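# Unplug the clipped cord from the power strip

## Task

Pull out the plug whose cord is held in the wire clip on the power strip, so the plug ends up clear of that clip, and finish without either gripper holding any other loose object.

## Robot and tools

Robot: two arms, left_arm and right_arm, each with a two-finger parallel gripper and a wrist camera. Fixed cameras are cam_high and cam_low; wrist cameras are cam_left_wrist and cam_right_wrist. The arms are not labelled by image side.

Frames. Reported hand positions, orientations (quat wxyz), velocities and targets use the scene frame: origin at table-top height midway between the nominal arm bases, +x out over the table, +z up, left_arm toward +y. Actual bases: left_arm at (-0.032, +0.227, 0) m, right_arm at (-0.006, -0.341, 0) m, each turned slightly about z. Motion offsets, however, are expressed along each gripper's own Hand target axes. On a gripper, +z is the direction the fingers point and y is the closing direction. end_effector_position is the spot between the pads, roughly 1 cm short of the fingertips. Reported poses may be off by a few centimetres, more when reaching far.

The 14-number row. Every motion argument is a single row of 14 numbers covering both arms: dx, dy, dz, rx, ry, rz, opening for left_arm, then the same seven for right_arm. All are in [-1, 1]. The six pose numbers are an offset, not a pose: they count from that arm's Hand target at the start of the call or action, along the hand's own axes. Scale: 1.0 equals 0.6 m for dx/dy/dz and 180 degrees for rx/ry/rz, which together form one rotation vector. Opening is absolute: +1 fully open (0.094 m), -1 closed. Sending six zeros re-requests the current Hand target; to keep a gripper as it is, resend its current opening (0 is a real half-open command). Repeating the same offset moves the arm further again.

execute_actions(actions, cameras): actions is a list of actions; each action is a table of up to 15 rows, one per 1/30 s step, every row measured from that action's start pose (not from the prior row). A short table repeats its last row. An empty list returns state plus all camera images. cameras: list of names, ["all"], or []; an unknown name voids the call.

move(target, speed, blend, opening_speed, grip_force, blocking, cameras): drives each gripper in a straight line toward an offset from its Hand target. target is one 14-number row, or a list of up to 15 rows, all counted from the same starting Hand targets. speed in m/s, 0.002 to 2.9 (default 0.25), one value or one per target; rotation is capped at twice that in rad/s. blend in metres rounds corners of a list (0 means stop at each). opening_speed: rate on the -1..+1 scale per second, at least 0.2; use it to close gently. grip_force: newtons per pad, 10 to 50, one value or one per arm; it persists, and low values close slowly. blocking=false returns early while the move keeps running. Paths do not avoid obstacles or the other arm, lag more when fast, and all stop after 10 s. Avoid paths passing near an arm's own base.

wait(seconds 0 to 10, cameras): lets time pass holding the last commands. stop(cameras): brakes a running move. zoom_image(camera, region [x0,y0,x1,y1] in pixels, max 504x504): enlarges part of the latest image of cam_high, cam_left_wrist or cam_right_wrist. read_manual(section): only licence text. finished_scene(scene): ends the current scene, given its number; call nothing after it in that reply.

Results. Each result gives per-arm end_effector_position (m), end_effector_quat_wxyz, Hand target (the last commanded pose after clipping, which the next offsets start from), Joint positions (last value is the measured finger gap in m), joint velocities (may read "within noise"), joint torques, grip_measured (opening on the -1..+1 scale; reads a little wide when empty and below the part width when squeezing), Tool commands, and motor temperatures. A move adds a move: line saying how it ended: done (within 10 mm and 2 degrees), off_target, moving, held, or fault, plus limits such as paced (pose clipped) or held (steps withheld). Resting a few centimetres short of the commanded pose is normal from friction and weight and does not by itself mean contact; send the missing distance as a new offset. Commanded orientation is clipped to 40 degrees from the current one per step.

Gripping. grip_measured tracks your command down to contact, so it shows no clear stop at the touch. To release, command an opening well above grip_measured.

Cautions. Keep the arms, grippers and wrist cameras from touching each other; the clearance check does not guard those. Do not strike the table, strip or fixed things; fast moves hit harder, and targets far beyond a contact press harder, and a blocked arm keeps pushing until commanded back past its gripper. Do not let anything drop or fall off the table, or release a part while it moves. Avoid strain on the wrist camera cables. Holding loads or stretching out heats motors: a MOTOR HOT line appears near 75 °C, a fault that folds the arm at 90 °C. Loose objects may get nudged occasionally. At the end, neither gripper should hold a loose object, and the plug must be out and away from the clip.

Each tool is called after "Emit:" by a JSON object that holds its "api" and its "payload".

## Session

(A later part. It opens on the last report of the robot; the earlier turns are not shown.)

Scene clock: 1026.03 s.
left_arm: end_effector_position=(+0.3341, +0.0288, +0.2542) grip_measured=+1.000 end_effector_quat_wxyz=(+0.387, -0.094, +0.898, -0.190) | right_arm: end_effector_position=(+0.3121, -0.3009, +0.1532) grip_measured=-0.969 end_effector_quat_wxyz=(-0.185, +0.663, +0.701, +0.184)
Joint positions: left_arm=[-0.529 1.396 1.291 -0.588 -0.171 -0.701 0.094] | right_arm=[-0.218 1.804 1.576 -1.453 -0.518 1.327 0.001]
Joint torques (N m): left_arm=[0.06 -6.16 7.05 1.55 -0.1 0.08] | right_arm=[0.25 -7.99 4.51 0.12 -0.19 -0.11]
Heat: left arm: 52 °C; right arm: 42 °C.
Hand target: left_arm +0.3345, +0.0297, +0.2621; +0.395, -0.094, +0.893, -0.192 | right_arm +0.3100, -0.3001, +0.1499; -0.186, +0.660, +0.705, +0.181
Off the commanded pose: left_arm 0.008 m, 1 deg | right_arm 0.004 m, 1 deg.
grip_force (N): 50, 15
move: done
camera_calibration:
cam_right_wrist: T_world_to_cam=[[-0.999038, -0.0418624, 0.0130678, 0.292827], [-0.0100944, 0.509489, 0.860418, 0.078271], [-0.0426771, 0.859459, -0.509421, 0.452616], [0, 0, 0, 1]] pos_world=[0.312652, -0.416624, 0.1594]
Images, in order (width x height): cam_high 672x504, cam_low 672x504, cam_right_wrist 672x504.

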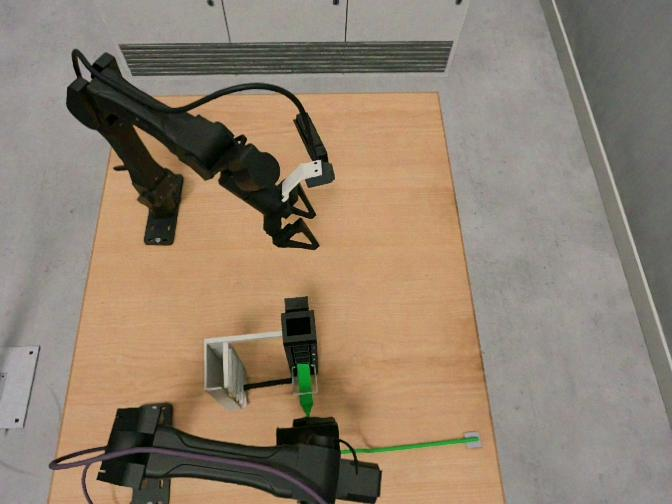

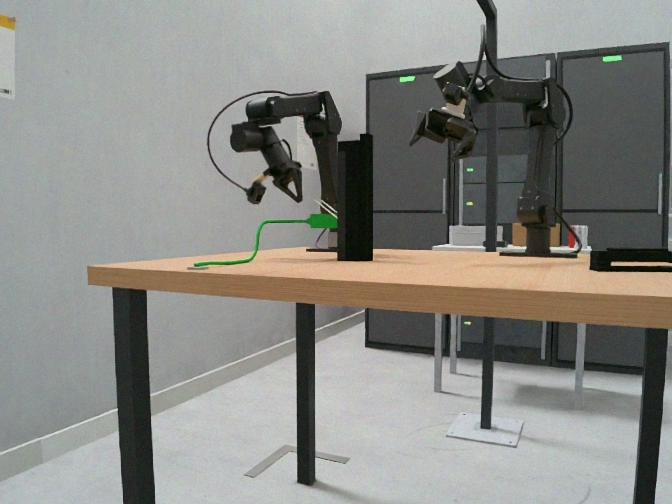

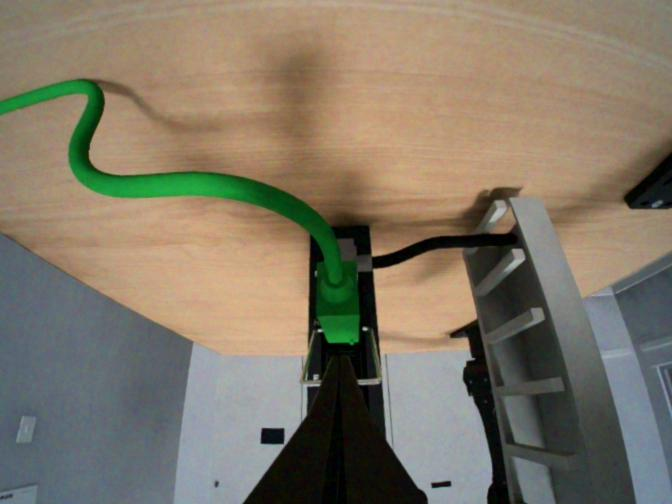

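Emit:
{"api": "move", "payload": {"target": [[0,0,0,0,0,0,1,0.0548,0.0073,0.0317,0,0,0,-1],[0,0,0,0,0,0,1,0.1077,0.0135,0.016,0,0,0,-1]], "speed": 0.05, "blend": [0.008,0], "cameras": ["cam_right_wrist","cam_low"]}}

Emit:
{"api": "zoom_image", "payload": {"camera": "cam_right_wrist", "region": [200, 250, 450, 450]}}

Emit:
{"api": "zoom_image", "payload": {"camera": "cam_low", "region": [270, 120, 370, 270]}}

Scene clock: 1045.03 s.
left_arm: end_effector_position=(+0.3341, +0.0288, +0.2542) grip_measured=+1.000 end_effector_quat_wxyz=(+0.387, -0.094, +0.898, -0.190) | right_arm: end_effector_position=(+0.3125, -0.2428, +0.1573) grip_measured=-0.969 end_effector_quat_wxyz=(-0.197, +0.663, +0.703, +0.166)
Joint positions: left_arm=[-0.529 1.396 1.291 -0.588 -0.171 -0.701 0.094] | right_arm=[-0.033 1.804 1.597 -1.415 -0.518 1.523 0.001]
Joint torques (N m): left_arm=[0.13 -6.37 7.28 1.56 -0.12 0.11] | right_arm=[0.58 -10.17 8.21 0.04 -0.31 0.1]
Heat: left arm: 52 °C; right arm: 40 °C.
Hand target: left_arm +0.3345, +0.0297, +0.2621; +0.395, -0.094, +0.893, -0.192 | right_arm +0.3140, -0.2389, +0.1741; -0.186, +0.660, +0.705, +0.181
Off the commanded pose: left_arm 0.008 m, 1 deg | right_arm 0.017 m, 2 deg.
grip_force (N): 50, 15
move: off_target (right_arm)
camera_calibration:
cam_right_wrist: T_world_to_cam=[[-0.997019, -0.0560068, 0.0530606, 0.285218], [0.0163262, 0.519017, 0.854608, 0.0400558], [-0.0754032, 0.852927, -0.516555, 0.414516], [0, 0, 0, 1]] pos_world=[0.31497, -0.358367, 0.164755]
Images, in order (width x height): cam_low 672x504, cam_right_wrist 672x504.

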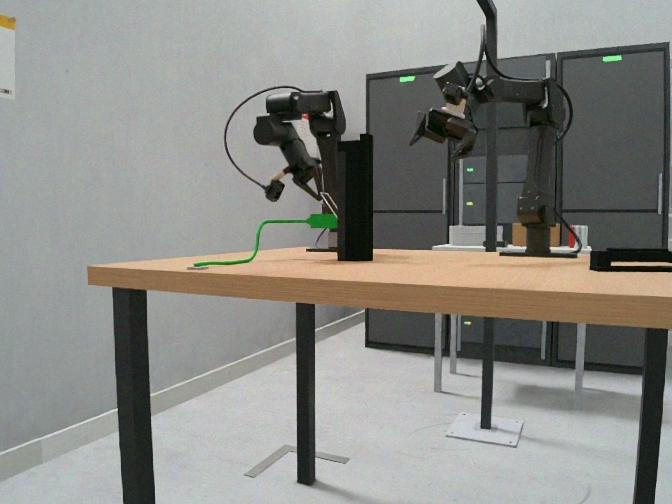

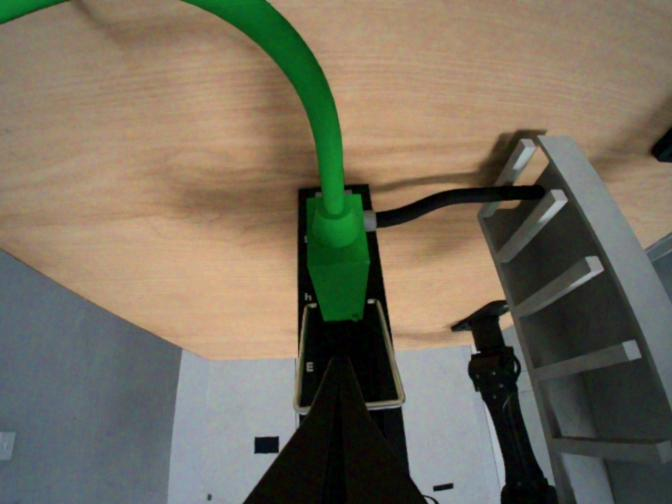

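Scaled by 2.016 from the camera's 672x504 image, which has a finer 960x720 frame.

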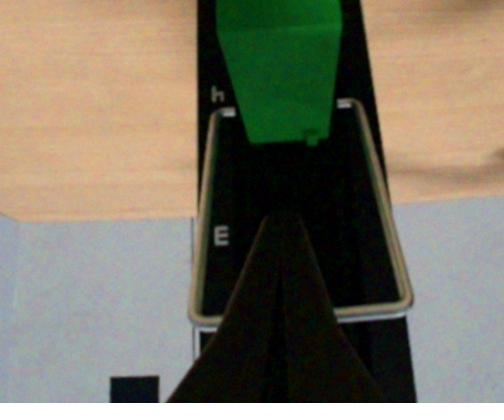

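Scaled by 3.360 from the camera's 672x504 image, which has a finer 960x720 frame.

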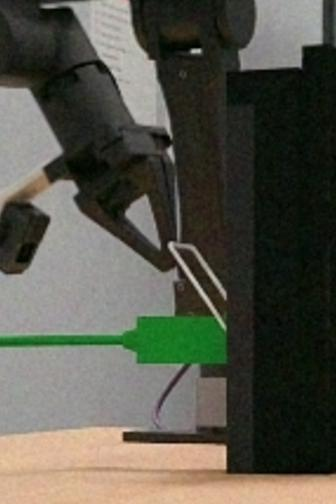

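Emit:
{"api": "move", "payload": {"target": [[0,0,0,0,0,0,1,0.0265,0.0018,0.0137,0,0,0,-1],[0,0,0,0,0,0,1,0.055,0.0038,0.0243,0,0,0,-1]], "speed": 0.04, "blend": [0.006,0], "cameras": ["cam_right_wrist","cam_low"]}}

Emit:
{"api": "zoom_image", "payload": {"camera": "cam_right_wrist", "region": [200, 250, 450, 450]}}

Emit:
{"api": "zoom_image", "payload": {"camera": "cam_low", "region": [270, 120, 370, 270]}}

Scene clock: 1055.40 s.
left_arm: end_effector_position=(+0.3341, +0.0288, +0.2542) grip_measured=+1.000 end_effector_quat_wxyz=(+0.387, -0.094, +0.898, -0.190) | right_arm: end_effector_position=(+0.3085, -0.2072, +0.1598) grip_measured=-0.969 end_effector_quat_wxyz=(-0.203, +0.665, +0.701, +0.156)
Joint positions: left_arm=[-0.529 1.396 1.291 -0.588 -0.171 -0.701 0.094] | right_arm=[0.077 1.804 1.608 -1.387 -0.518 1.649 0.001]
Joint torques (N m): left_arm=[-0.1 -6.5 7.31 1.59 -0.16 0.1] | right_arm=[0.58 -10.61 8.35 0.29 -0.29 0.04]
Heat: left arm: 53 °C; right arm: 40 °C.
Hand target: left_arm +0.3345, +0.0297, +0.2621; +0.395, -0.094, +0.893, -0.192 | right_arm +0.3139, -0.2029, +0.1781; -0.186, +0.660, +0.705, +0.181
Off the commanded pose: left_arm 0.008 m, 1 deg | right_arm 0.020 m, 4 deg.
grip_force (N): 50, 15
move: off_target (right_arm)
camera_calibration:
cam_right_wrist: T_world_to_cam=[[-0.995532, -0.055914, 0.0760948, 0.278936], [0.0356589, 0.523571, 0.851235, 0.0150718], [-0.087437, 0.850145, -0.519238, 0.388733], [0, 0, 0, 1]] pos_world=[0.311142, -0.322774, 0.16779]
Images, in order (width x height): cam_low 672x504, cam_right_wrist 672x504.

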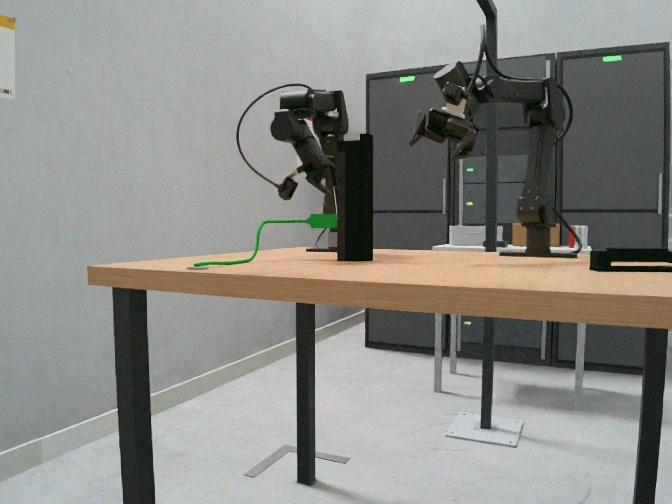

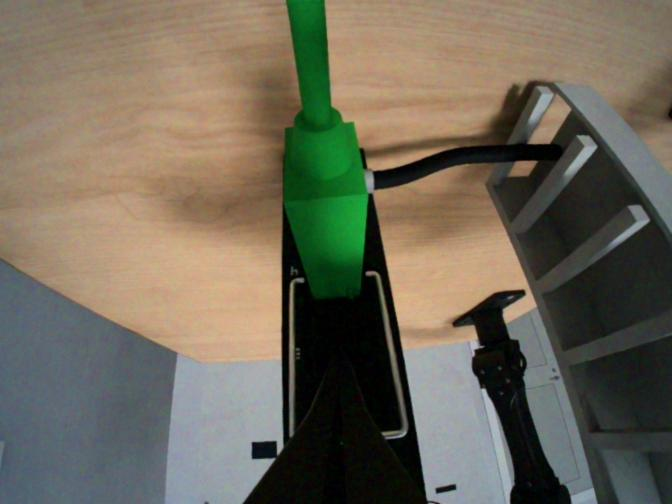

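Scaled by 2.016 from the camera's 672x504 image, which has a finer 960x720 frame.

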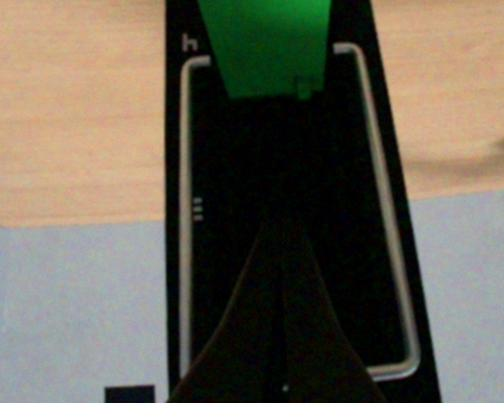

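Scaled by 3.360 from the camera's 672x504 image, which has a finer 960x720 frame.

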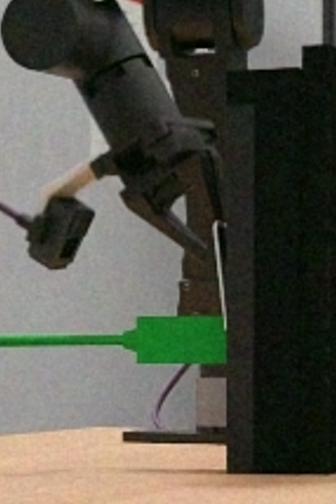

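Emit:
{"api": "move", "payload": {"target": [[0,0,0,0,0,0,1,-0.1293,-0.0133,-0.0983,0.0033,-0.0555,0.0013,-1],[0,0,0,0,0,0,1,-0.1293,-0.0133,-0.0983,0.0033,-0.0555,0.0013,0.3]], "speed": 0.1, "grip_force": [50, 50], "cameras": ["cam_right_wrist","cam_low","cam_high"]}}

Emit:
{"api": "zoom_image", "payload": {"camera": "cam_right_wrist", "region": [250, 200, 450, 400]}}

Emit:
{"api": "zoom_image", "payload": {"camera": "cam_low", "region": [270, 120, 370, 270]}}

Scene clock: 1066.23 s.
left_arm: end_effector_position=(+0.3341, +0.0288, +0.2542) grip_measured=+1.000 end_effector_quat_wxyz=(+0.387, -0.094, +0.898, -0.190) | right_arm: end_effector_position=(+0.3119, -0.2966, +0.1737) grip_measured=+0.297 end_effector_quat_wxyz=(-0.139, +0.680, +0.710, +0.117)
Joint positions: left_arm=[-0.529 1.396 1.291 -0.588 -0.171 -0.701 0.094] | right_arm=[-0.122 1.804 1.71 -1.542 -0.361 1.451 0.061]
Joint torques (N m): left_arm=[-0.05 -6.43 7.23 1.51 -0.19 0.09] | right_arm=[-0.25 -10.67 7.8 0 -0.05 -0.11]
Heat: left arm: 53 °C; right arm: 40 °C.
Hand target: left_arm +0.3345, +0.0297, +0.2621; +0.395, -0.094, +0.893, -0.192 | right_arm +0.3121, -0.3001, +0.1901; -0.128, +0.674, +0.718, +0.119
Off the commanded pose: left_arm 0.008 m, 1 deg | right_arm 0.017 m, 2 deg.
joint sent to its limit (right arm) — joint 4 (wrist pitch), lower limit. The joint targets still meet the commanded pose.
move: off_target (right_arm); target 2's new opening was sent with right_arm's hand 0.017 m and 2 deg from that target
camera_calibration:
cam_right_wrist: T_world_to_cam=[[-0.998371, -0.0336838, 0.0460606, 0.288951], [0.0136175, 0.643231, 0.765551, 0.107111], [-0.0554143, 0.764931, -0.641724, 0.45833], [0, 0, 0, 1]] pos_world=[0.31242, -0.409755, 0.198813]
Images, in order (width x height): cam_high 672x504, cam_low 672x504, cam_right_wrist 672x504.

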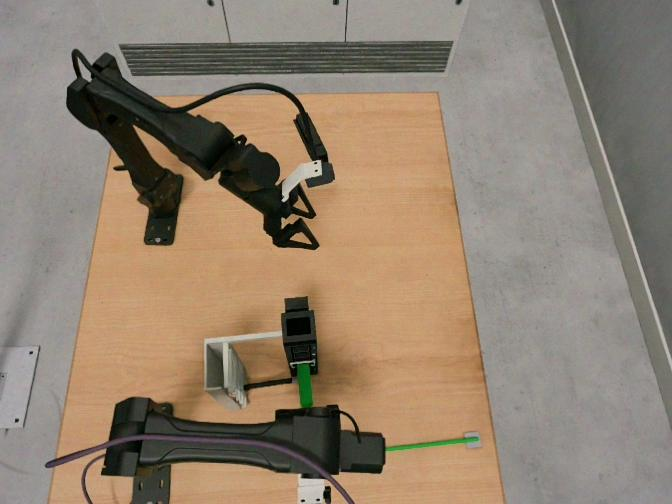

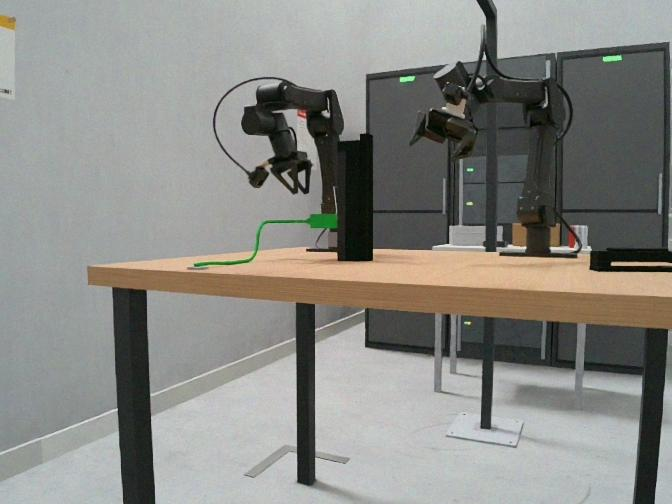

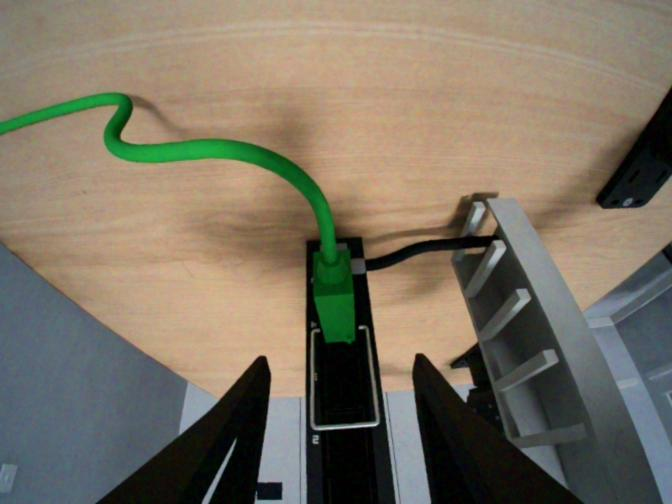

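Scaled by 2.520 from the camera's 672x504 image, which has a finer 960x720 frame.

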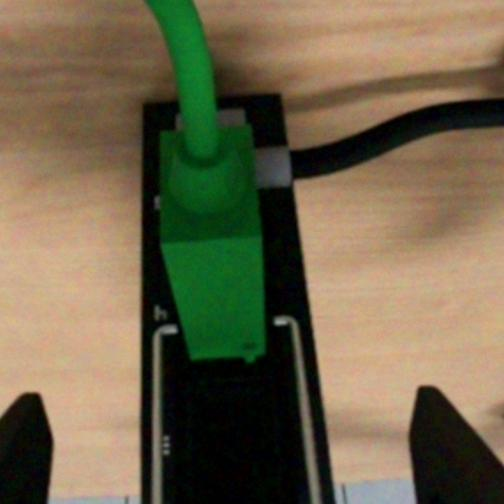

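Scaled by 3.360 from the camera's 672x504 image, which has a finer 960x720 frame.

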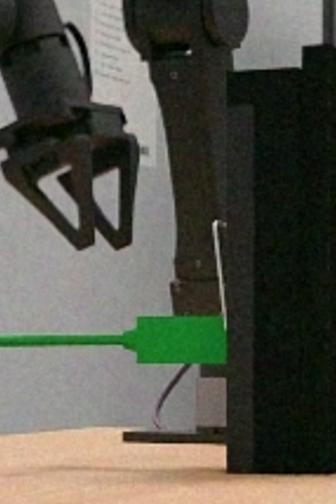

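Emit:
{"api": "move", "payload": {"target": [[0,0,0,0,0,0,1,0.0307,0.0065,0.1003,0.0036,-0.0599,0.0014,0.3],[0,0,0,0,0,0,1,0.037,0.0055,0.1825,0.0036,-0.0599,0.0014,0.3]], "speed": 0.07, "blend": [0.01,0], "cameras": ["cam_right_wrist","cam_low"]}}

Emit:
{"api": "zoom_image", "payload": {"camera": "cam_right_wrist", "region": [200, 250, 470, 480]}}

Emit:
{"api": "zoom_image", "payload": {"camera": "cam_low", "region": [270, 120, 370, 270]}}

Scene clock: 1104.67 s.
left_arm: end_effector_position=(+0.3341, +0.0288, +0.2542) grip_measured=+1.000 end_effector_quat_wxyz=(+0.387, -0.094, +0.898, -0.190) | right_arm: end_effector_position=(+0.3145, -0.2400, +0.0998) grip_measured=+0.297 end_effector_quat_wxyz=(-0.067, +0.680, +0.728, +0.061)
Joint positions: left_arm=[-0.529 1.396 1.291 -0.588 -0.171 -0.701 0.094] | right_arm=[0.148 1.795 1.441 -1.194 -0.179 1.711 0.061]
Joint torques (N m): left_arm=[0.17 -6.24 7.46 1.55 -0.14 0.04] | right_arm=[0.49 -7.87 4.6 0.38 0.08 0.11]
Heat: left arm: 53 °C; right arm: 40 °C.
Hand target: left_arm +0.3345, +0.0297, +0.2621; +0.395, -0.094, +0.893, -0.192 | right_arm +0.3115, -0.2414, +0.0949; -0.064, +0.683, +0.726, +0.051
Off the commanded pose: left_arm 0.008 m, 1 deg | right_arm 0.006 m, 1 deg.
move: done
camera_calibration:
cam_right_wrist: T_world_to_cam=[[-0.998465, -0.0506315, 0.0224396, 0.295142], [-0.0248769, 0.772044, 0.635082, 0.183317], [-0.0494796, 0.633549, -0.772119, 0.347319], [0, 0, 0, 1]] pos_world=[0.316435, -0.346629, 0.145128]
Images, in order (width x height): cam_low 672x504, cam_right_wrist 672x504.

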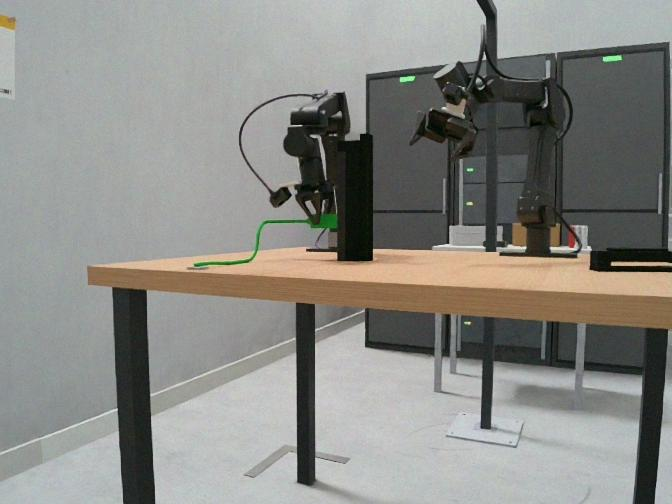

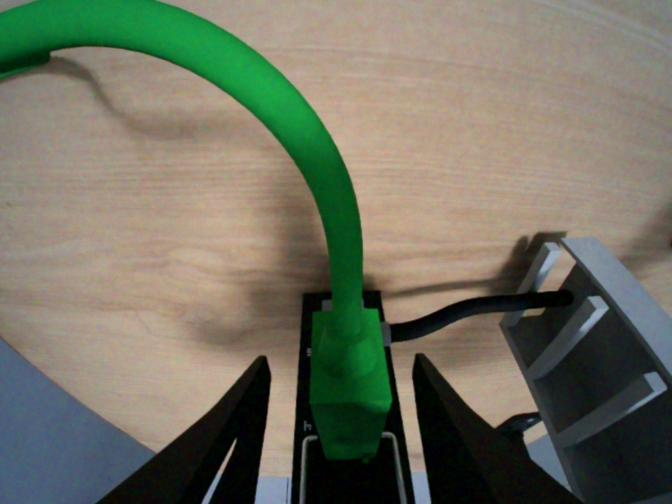

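Scaled by 1.867 from the camera's 672x504 image, which has a finer 960x720 frame.

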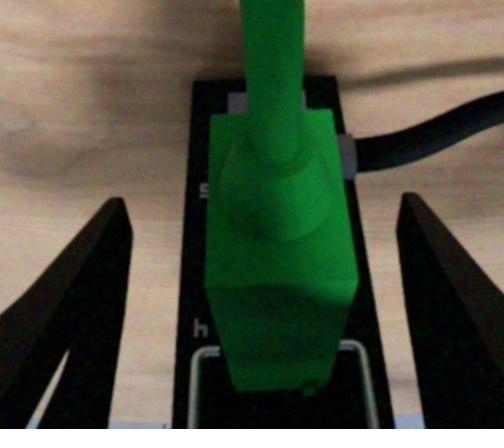

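Scaled by 3.360 from the camera's 672x504 image, which has a finer 960x720 frame.

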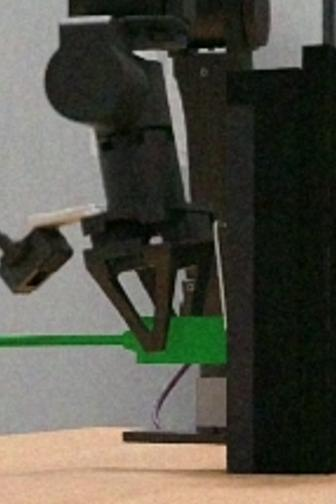

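Emit:
{"api": "move", "payload": {"target": [[0,0,0,0,0,0,1,0,-0.005,0,0,0,0,0.3],[0,0,0,0,0,0,1,0,-0.005,0,0,0,0,-0.7]], "speed": 0.05, "opening_speed": 0.7, "grip_force": [50, 45], "cameras": ["cam_right_wrist","cam_low"]}}

Emit:
{"api": "zoom_image", "payload": {"camera": "cam_right_wrist", "region": [200, 250, 470, 480]}}

Scene clock: 1115.37 s.
left_arm: end_effector_position=(+0.3341, +0.0288, +0.2542) grip_measured=+1.000 end_effector_quat_wxyz=(+0.387, -0.094, +0.898, -0.190) | right_arm: end_effector_position=(+0.3118, -0.2407, +0.0965) grip_measured=-0.473 end_effector_quat_wxyz=(-0.069, +0.681, +0.727, +0.057)
Joint positions: left_arm=[-0.529 1.396 1.291 -0.588 -0.171 -0.701 0.094] | right_arm=[0.148 1.795 1.428 -1.191 -0.178 1.712 0.025]
Joint torques (N m): left_arm=[0.02 -6.61 7.27 1.52 -0.15 0.1] | right_arm=[0.58 -8.69 4.51 0.34 0.08 0.1]
Motor temperatures (°C): left_arm=[24 29 53 36 27 27 24] | right_arm=[24 38 39 27 26 23 24]
Heat: left arm: 53 °C; right arm: 39 °C.
Hand target: left_arm +0.3345, +0.0297, +0.2621; +0.395, -0.094, +0.893, -0.192 | right_arm +0.3085, -0.2416, +0.0950; -0.064, +0.683, +0.726, +0.051
Off the commanded pose: left_arm 0.008 m, 1 deg | right_arm 0.004 m, 1 deg.
grip_force (N): 50, 45
move: done
camera_calibration:
cam_right_wrist: T_world_to_cam=[[-0.998281, -0.0490822, 0.0320343, 0.291982], [-0.0177257, 0.773789, 0.633196, 0.184248], [-0.0558664, 0.631539, -0.773328, 0.346762], [0, 0, 0, 1]] pos_world=[0.314119, -0.347231, 0.142142]
Images, in order (width x height): cam_low 672x504, cam_right_wrist 672x504.

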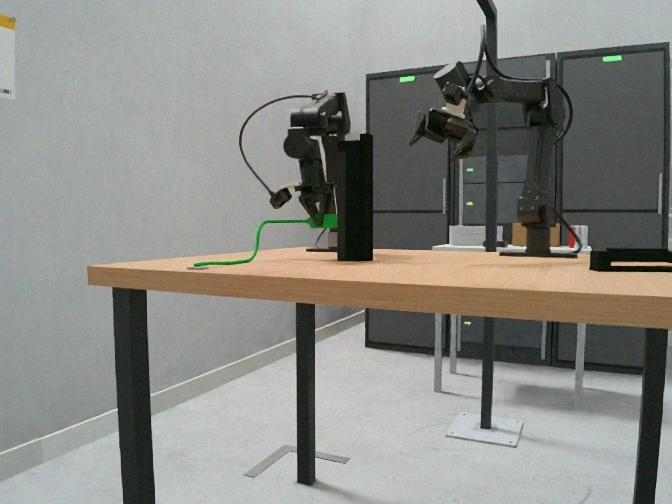

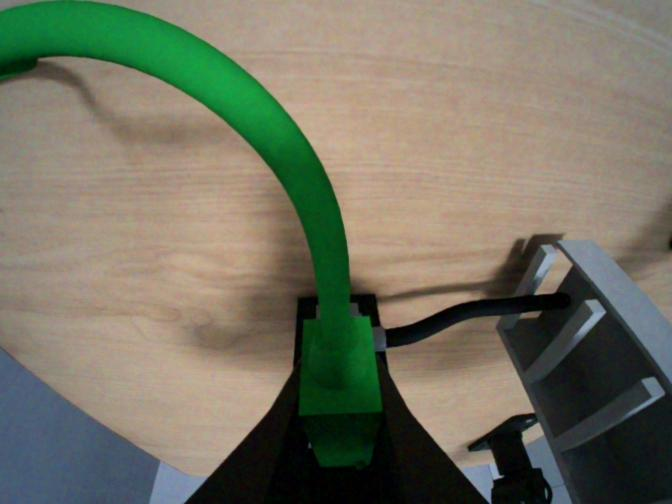

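Scaled by 1.867 from the camera's 672x504 image, which has a finer 960x720 frame.

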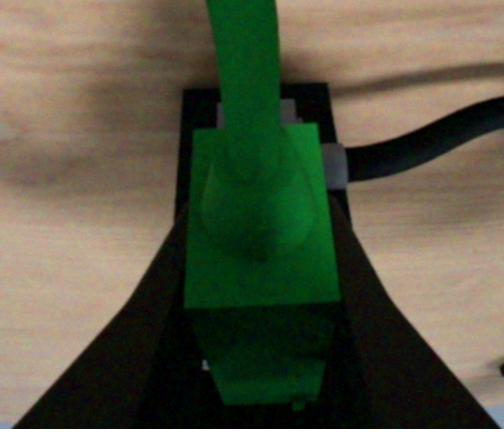

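Emit:
{"api": "move", "payload": {"target": [0,0,0,0,0,0,1,-0.1313,-0.0006,-0.025,0,0,0,-0.7], "speed": 0.05, "cameras": ["all"]}}

Emit:
{"api": "zoom_image", "payload": {"camera": "cam_right_wrist", "region": [200, 250, 470, 480]}}

Emit:
{"api": "zoom_image", "payload": {"camera": "cam_low", "region": [250, 100, 390, 280]}}

Scene clock: 1124.43 s.
left_arm: end_effector_position=(+0.3341, +0.0288, +0.2542) grip_measured=+1.000 end_effector_quat_wxyz=(+0.387, -0.094, +0.898, -0.190) | right_arm: end_effector_position=(+0.3140, -0.2461, +0.1026) grip_measured=-0.479 end_effector_quat_wxyz=(-0.142, +0.650, +0.734, +0.134)
Joint positions: left_arm=[-0.529 1.396 1.291 -0.588 -0.171 -0.701 0.094] | right_arm=[0.019 1.795 1.409 -1.191 -0.393 1.526 0.024]
Joint torques (N m): left_arm=[0.21 -6.37 7.1 1.5 -0.14 0.07] | right_arm=[-7.1 -9.46 6.48 -0.35 1.89 -0.39]
Heat: left arm: 53 °C; right arm: 39 °C.
Hand target: left_arm +0.3345, +0.0297, +0.2621; +0.395, -0.094, +0.893, -0.192 | right_arm +0.3132, -0.3216, +0.0970; -0.064, +0.683, +0.726, +0.051
Off the commanded pose: left_arm 0.008 m, 1 deg | right_arm 0.076 m, 14 deg.
grip_force (N): 50, 45
move: off_target (right_arm)
camera_calibration:
cam_right_wrist: T_world_to_cam=[[-0.994418, -0.10481, 0.0121877, 0.28073], [-0.055606, 0.618703, 0.783654, 0.142917], [-0.0896756, 0.778602, -0.621078, 0.386142], [0, 0, 0, 1]] pos_world=[0.321737, -0.359651, 0.124405]

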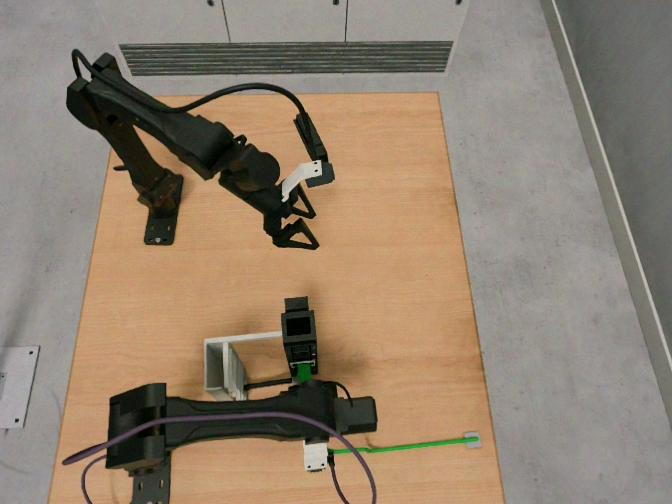

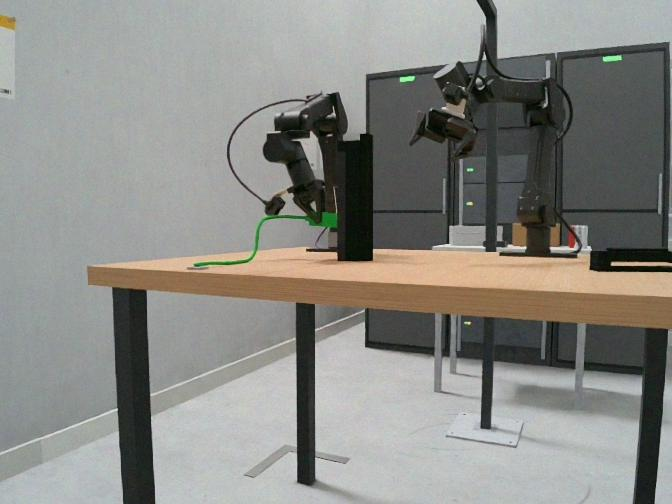

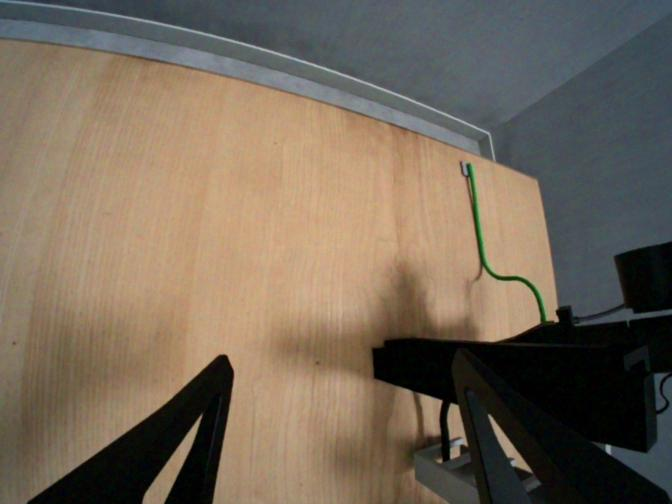

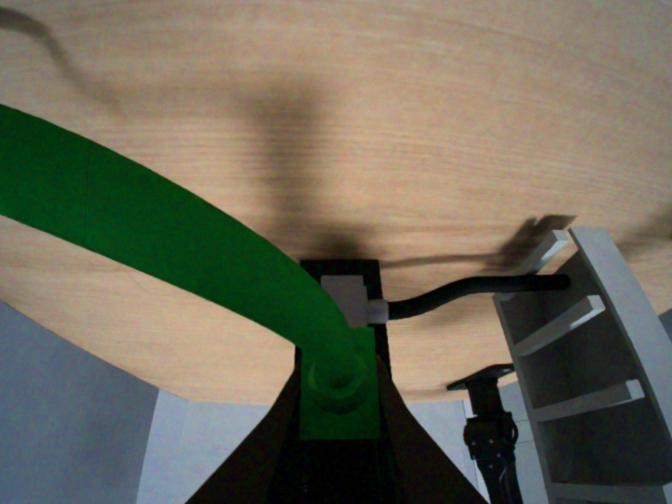

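Scaled by 1.867 from the camera's 672x504 image, which has a finer 960x720 frame.

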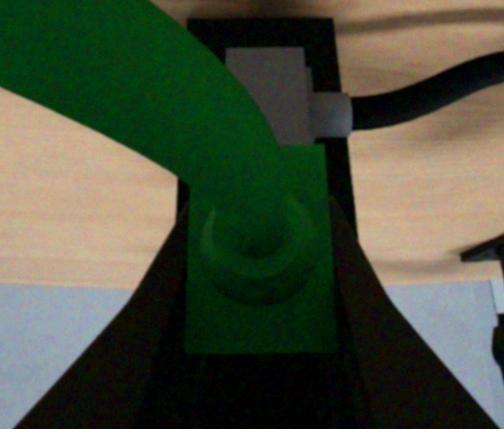

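Scaled by 2.800 from the camera's 672x504 image, which has a finer 960x720 frame.

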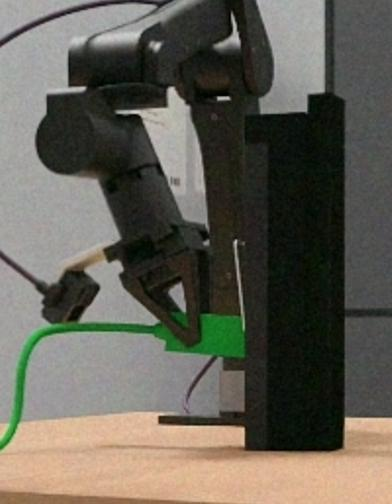

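Emit:
{"api": "zoom_image", "payload": {"camera": "cam_low", "region": [270, 120, 370, 270]}}

Scaled by 3.360 from the camera's 672x504 image, which has a finer 960x720 frame.

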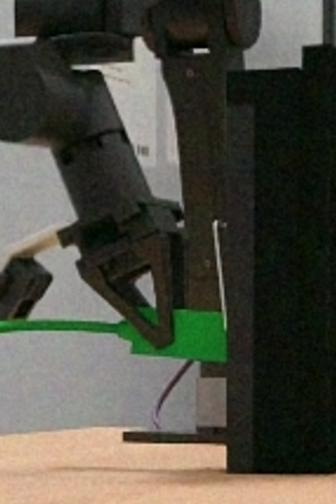

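Emit:
{"api": "move", "payload": {"target": [0,0,0,0,0,0,1,-0.1313,-0.0006,-0.02,0,0,0,-0.7], "speed": 0.06, "cameras": ["cam_low","cam_right_wrist"]}}

Emit:
{"api": "zoom_image", "payload": {"camera": "cam_low", "region": [250, 100, 390, 280]}}

Scene clock: 1139.20 s.
left_arm: end_effector_position=(+0.3341, +0.0288, +0.2542) grip_measured=+1.000 end_effector_quat_wxyz=(+0.387, -0.094, +0.898, -0.190) | right_arm: end_effector_position=(+0.3181, -0.3923, +0.0910) grip_measured=-0.479 end_effector_quat_wxyz=(-0.067, +0.677, +0.730, +0.065)
Joint positions: left_arm=[-0.529 1.396 1.291 -0.588 -0.171 -0.701 0.094] | right_arm=[-0.316 1.846 1.469 -1.252 -0.178 1.232 0.024]
Joint torques (N m): left_arm=[-0.08 -6.37 7.51 1.52 -0.2 0.1] | right_arm=[-0.79 -7.6 8.53 -0.2 0.19 0.07]
Heat: left arm: 53 °C; right arm: 41 °C.
Hand target: left_arm +0.3345, +0.0297, +0.2621; +0.395, -0.094, +0.893, -0.192 | right_arm +0.3178, -0.4011, +0.0961; -0.064, +0.683, +0.726, +0.051
Off the commanded pose: left_arm 0.008 m, 1 deg | right_arm 0.010 m, 2 deg.
grip_force (N): 50, 45
move: done
camera_calibration:
cam_right_wrist: T_world_to_cam=[[-0.998186, -0.0577728, 0.0169675, 0.288903], [-0.0335077, 0.767096, 0.640657, 0.306884], [-0.0500282, 0.638926, -0.76764, 0.439189], [0, 0, 0, 1]] pos_world=[0.320634, -0.499328, 0.135629]
Images, in order (width x height): cam_low 672x504, cam_right_wrist 672x504.

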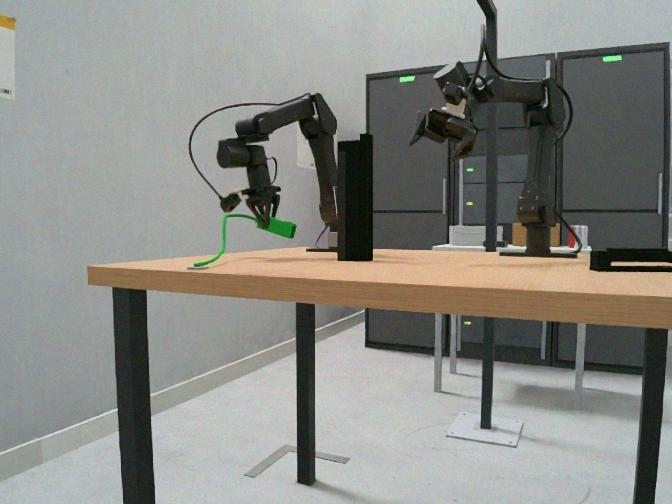

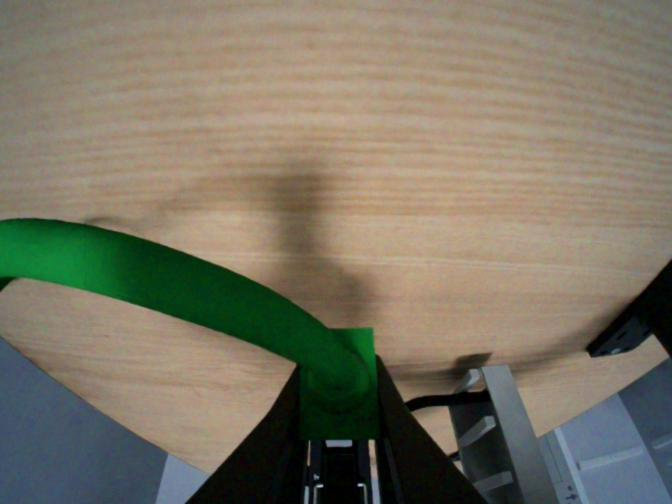

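Scaled by 2.800 from the camera's 672x504 image, which has a finer 960x720 frame.

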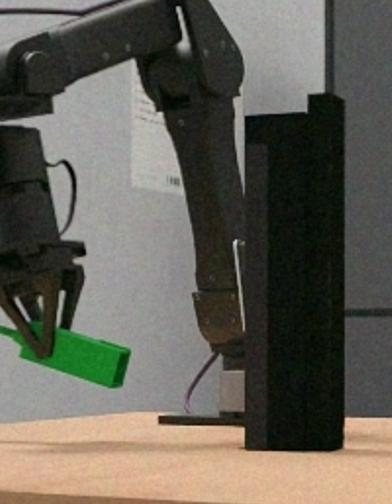

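Emit:
{"api": "zoom_image", "payload": {"camera": "cam_low", "region": [210, 180, 310, 270]}}

Scaled by 5.040 from the camera's 672x504 image, which has a finer 960x720 frame.

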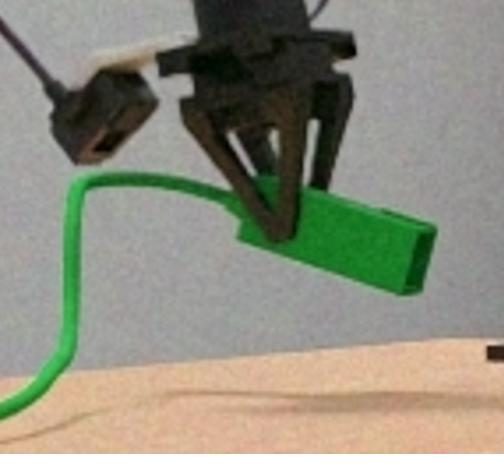

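Emit:
{"api": "move", "payload": {"target": [0,0,0,0,0,0,1,0.0029,0.0021,0.085,-0.0026,0.0444,-0.001,-0.7], "speed": 0.06, "grip_force": [50, 20], "cameras": ["cam_low","cam_right_wrist"]}}

Emit:
{"api": "zoom_image", "payload": {"camera": "cam_low", "region": [210, 180, 310, 290]}}

Scene clock: 1167.73 s.
left_arm: end_effector_position=(+0.3341, +0.0288, +0.2542) grip_measured=+1.000 end_effector_quat_wxyz=(+0.387, -0.094, +0.898, -0.190) | right_arm: end_effector_position=(+0.3222, -0.3895, +0.0515) grip_measured=-0.476 end_effector_quat_wxyz=(-0.102, +0.673, +0.725, +0.104)
Joint positions: left_arm=[-0.529 1.396 1.291 -0.588 -0.171 -0.701 0.094] | right_arm=[-0.356 1.92 1.388 -1.135 -0.276 1.186 0.025]
Joint torques (N m): left_arm=[0.2 -6.42 7.51 1.52 -0.13 0.05] | right_arm=[-0.79 -7.95 4.49 0.08 -0.11 -0.05]
Heat: left arm: 53 °C; right arm: 42 °C.
Hand target: left_arm +0.3345, +0.0297, +0.2621; +0.395, -0.094, +0.893, -0.192 | right_arm +0.3178, -0.3911, +0.0460; -0.111, +0.677, +0.721, +0.101
Off the commanded pose: left_arm 0.008 m, 1 deg | right_arm 0.007 m, 1 deg.
grip_force (N): 50, 20
move: done
camera_calibration:
cam_right_wrist: T_world_to_cam=[[-0.998402, -0.0556931, 0.00953996, 0.295042], [-0.0319677, 0.695962, 0.717367, 0.29802], [-0.0465918, 0.715916, -0.696631, 0.432376], [0, 0, 0, 1]] pos_world=[0.324242, -0.500523, 0.0846023]
Images, in order (width x height): cam_low 672x504, cam_right_wrist 672x504.

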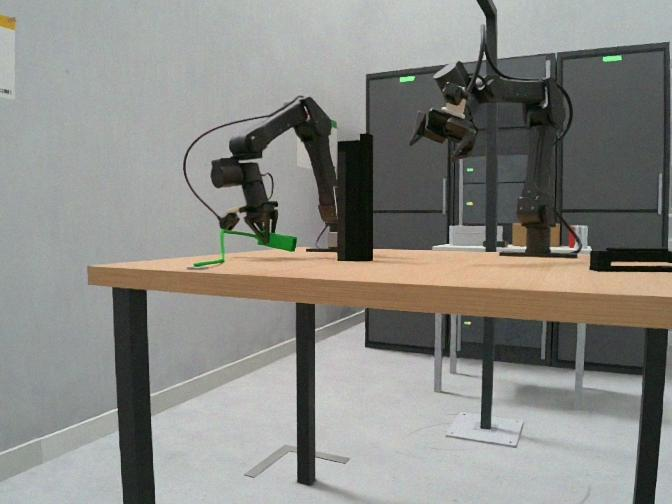

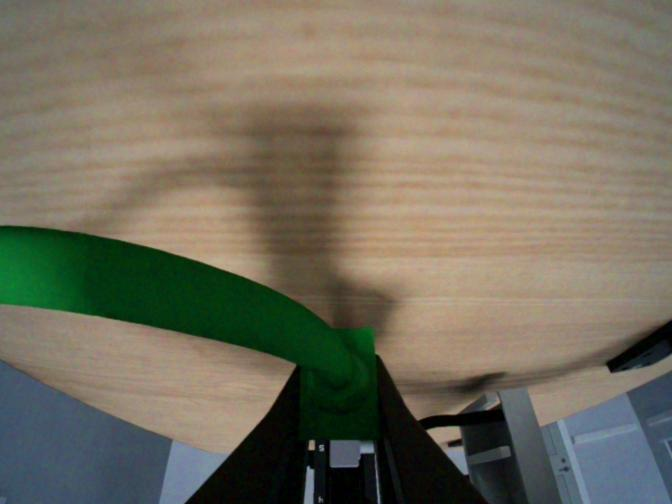

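Scaled by 4.582 from the camera's 672x504 image, which has a finer 960x720 frame.

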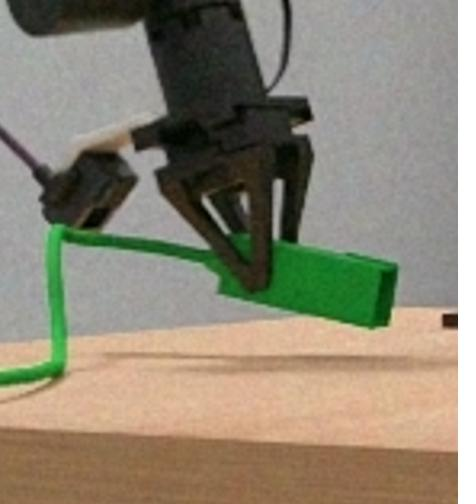

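Emit:
{"api": "move", "payload": {"target": [0,0,0,0,0,0,1,-0.0115,0,0.038,0,0,0,-0.7], "speed": 0.04, "cameras": ["cam_low"]}}

Emit:
{"api": "zoom_image", "payload": {"camera": "cam_low", "region": [210, 180, 310, 290]}}

Scene clock: 1176.67 s.
left_arm: end_effector_position=(+0.3341, +0.0288, +0.2542) grip_measured=+1.000 end_effector_quat_wxyz=(+0.387, -0.094, +0.898, -0.190) | right_arm: end_effector_position=(+0.3205, -0.3877, +0.0323) grip_measured=-0.476 end_effector_quat_wxyz=(-0.107, +0.673, +0.723, +0.108)
Joint positions: left_arm=[-0.529 1.396 1.291 -0.588 -0.171 -0.701 0.094] | right_arm=[-0.359 1.942 1.335 -1.066 -0.288 1.184 0.025]
Joint torques (N m): left_arm=[0.08 -6.41 7.16 1.53 -0.12 0.08] | right_arm=[-0.59 -7.36 3.97 0.29 -0.05 -0.02]
Heat: left arm: 53 °C; right arm: 41 °C.
Hand target: left_arm +0.3345, +0.0297, +0.2621; +0.395, -0.094, +0.893, -0.192 | right_arm +0.3176, -0.3910, +0.0222; -0.112, +0.677, +0.721, +0.101
Off the commanded pose: left_arm 0.008 m, 1 deg | right_arm 0.011 m, 1 deg.
grip_force (N): 50, 20
move: off_target (right_arm)
Images, in order (width x height): cam_low 672x504.

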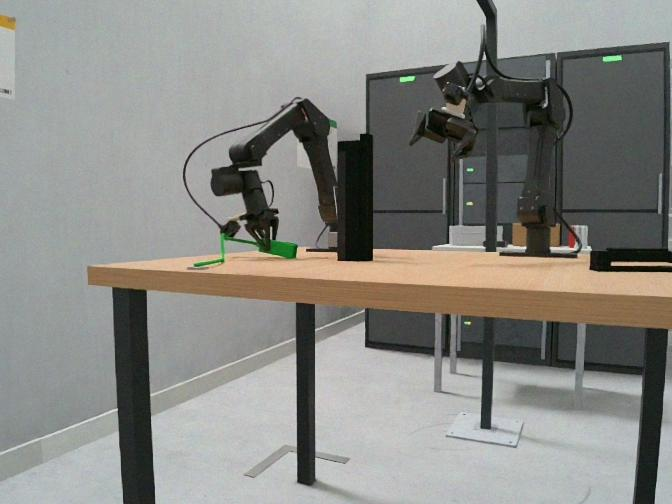

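Scaled by 4.582 from the camera's 672x504 image, which has a finer 960x720 frame.

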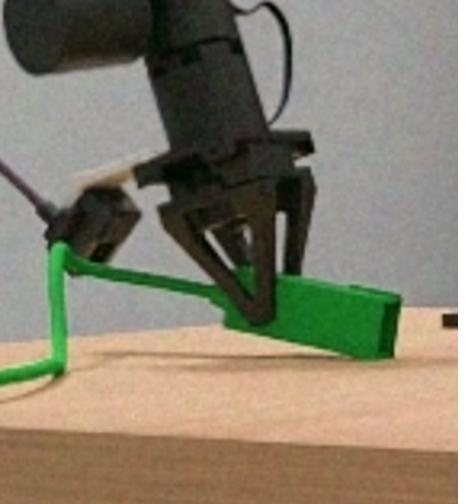

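Emit:
{"api": "move", "payload": {"target": [0,0,0,0,0,0,1,-0.007,0,0.022,0,0,0,-0.7], "speed": 0.03, "cameras": ["cam_low"]}}

Emit:
{"api": "zoom_image", "payload": {"camera": "cam_low", "region": [210, 180, 310, 290]}}

Scene clock: 1181.13 s.
left_arm: end_effector_position=(+0.3341, +0.0288, +0.2542) grip_measured=+1.000 end_effector_quat_wxyz=(+0.387, -0.094, +0.898, -0.190) | right_arm: end_effector_position=(+0.3208, -0.3894, +0.0253) grip_measured=-0.476 end_effector_quat_wxyz=(-0.106, +0.674, +0.722, +0.113)
Joint positions: left_arm=[-0.529 1.396 1.291 -0.588 -0.171 -0.701 0.094] | right_arm=[-0.368 1.948 1.313 -1.032 -0.296 1.179 0.025]
Joint torques (N m): left_arm=[-0.13 -6.38 7.32 1.52 -0.16 0.07] | right_arm=[0.09 -6.27 3.32 0.47 0.03 0.03]
Heat: left arm: 53 °C; right arm: 40 °C.
Hand target: left_arm +0.3345, +0.0297, +0.2621; +0.395, -0.094, +0.893, -0.192 | right_arm +0.3177, -0.3911, +0.0084; -0.111, +0.677, +0.721, +0.101
Off the commanded pose: left_arm 0.008 m, 1 deg | right_arm 0.017 m, 2 deg.
grip_force (N): 50, 20
move: off_target (right_arm)
Images, in order (width x height): cam_low 672x504.

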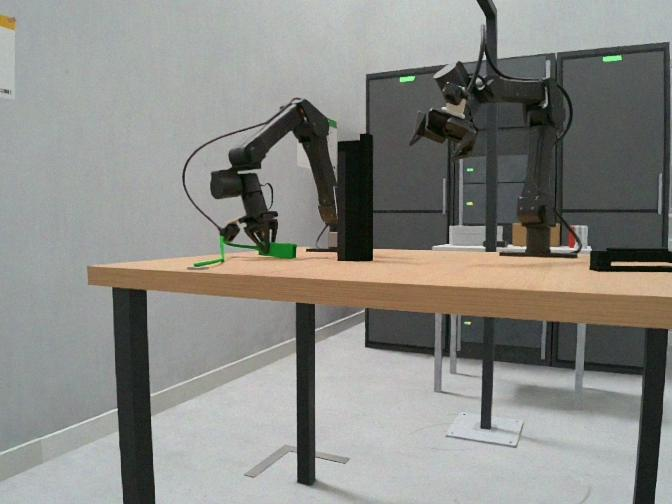

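Scaled by 4.582 from the camera's 672x504 image, which has a finer 960x720 frame.

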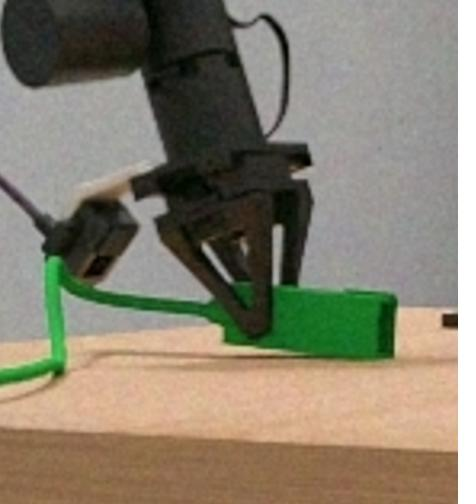

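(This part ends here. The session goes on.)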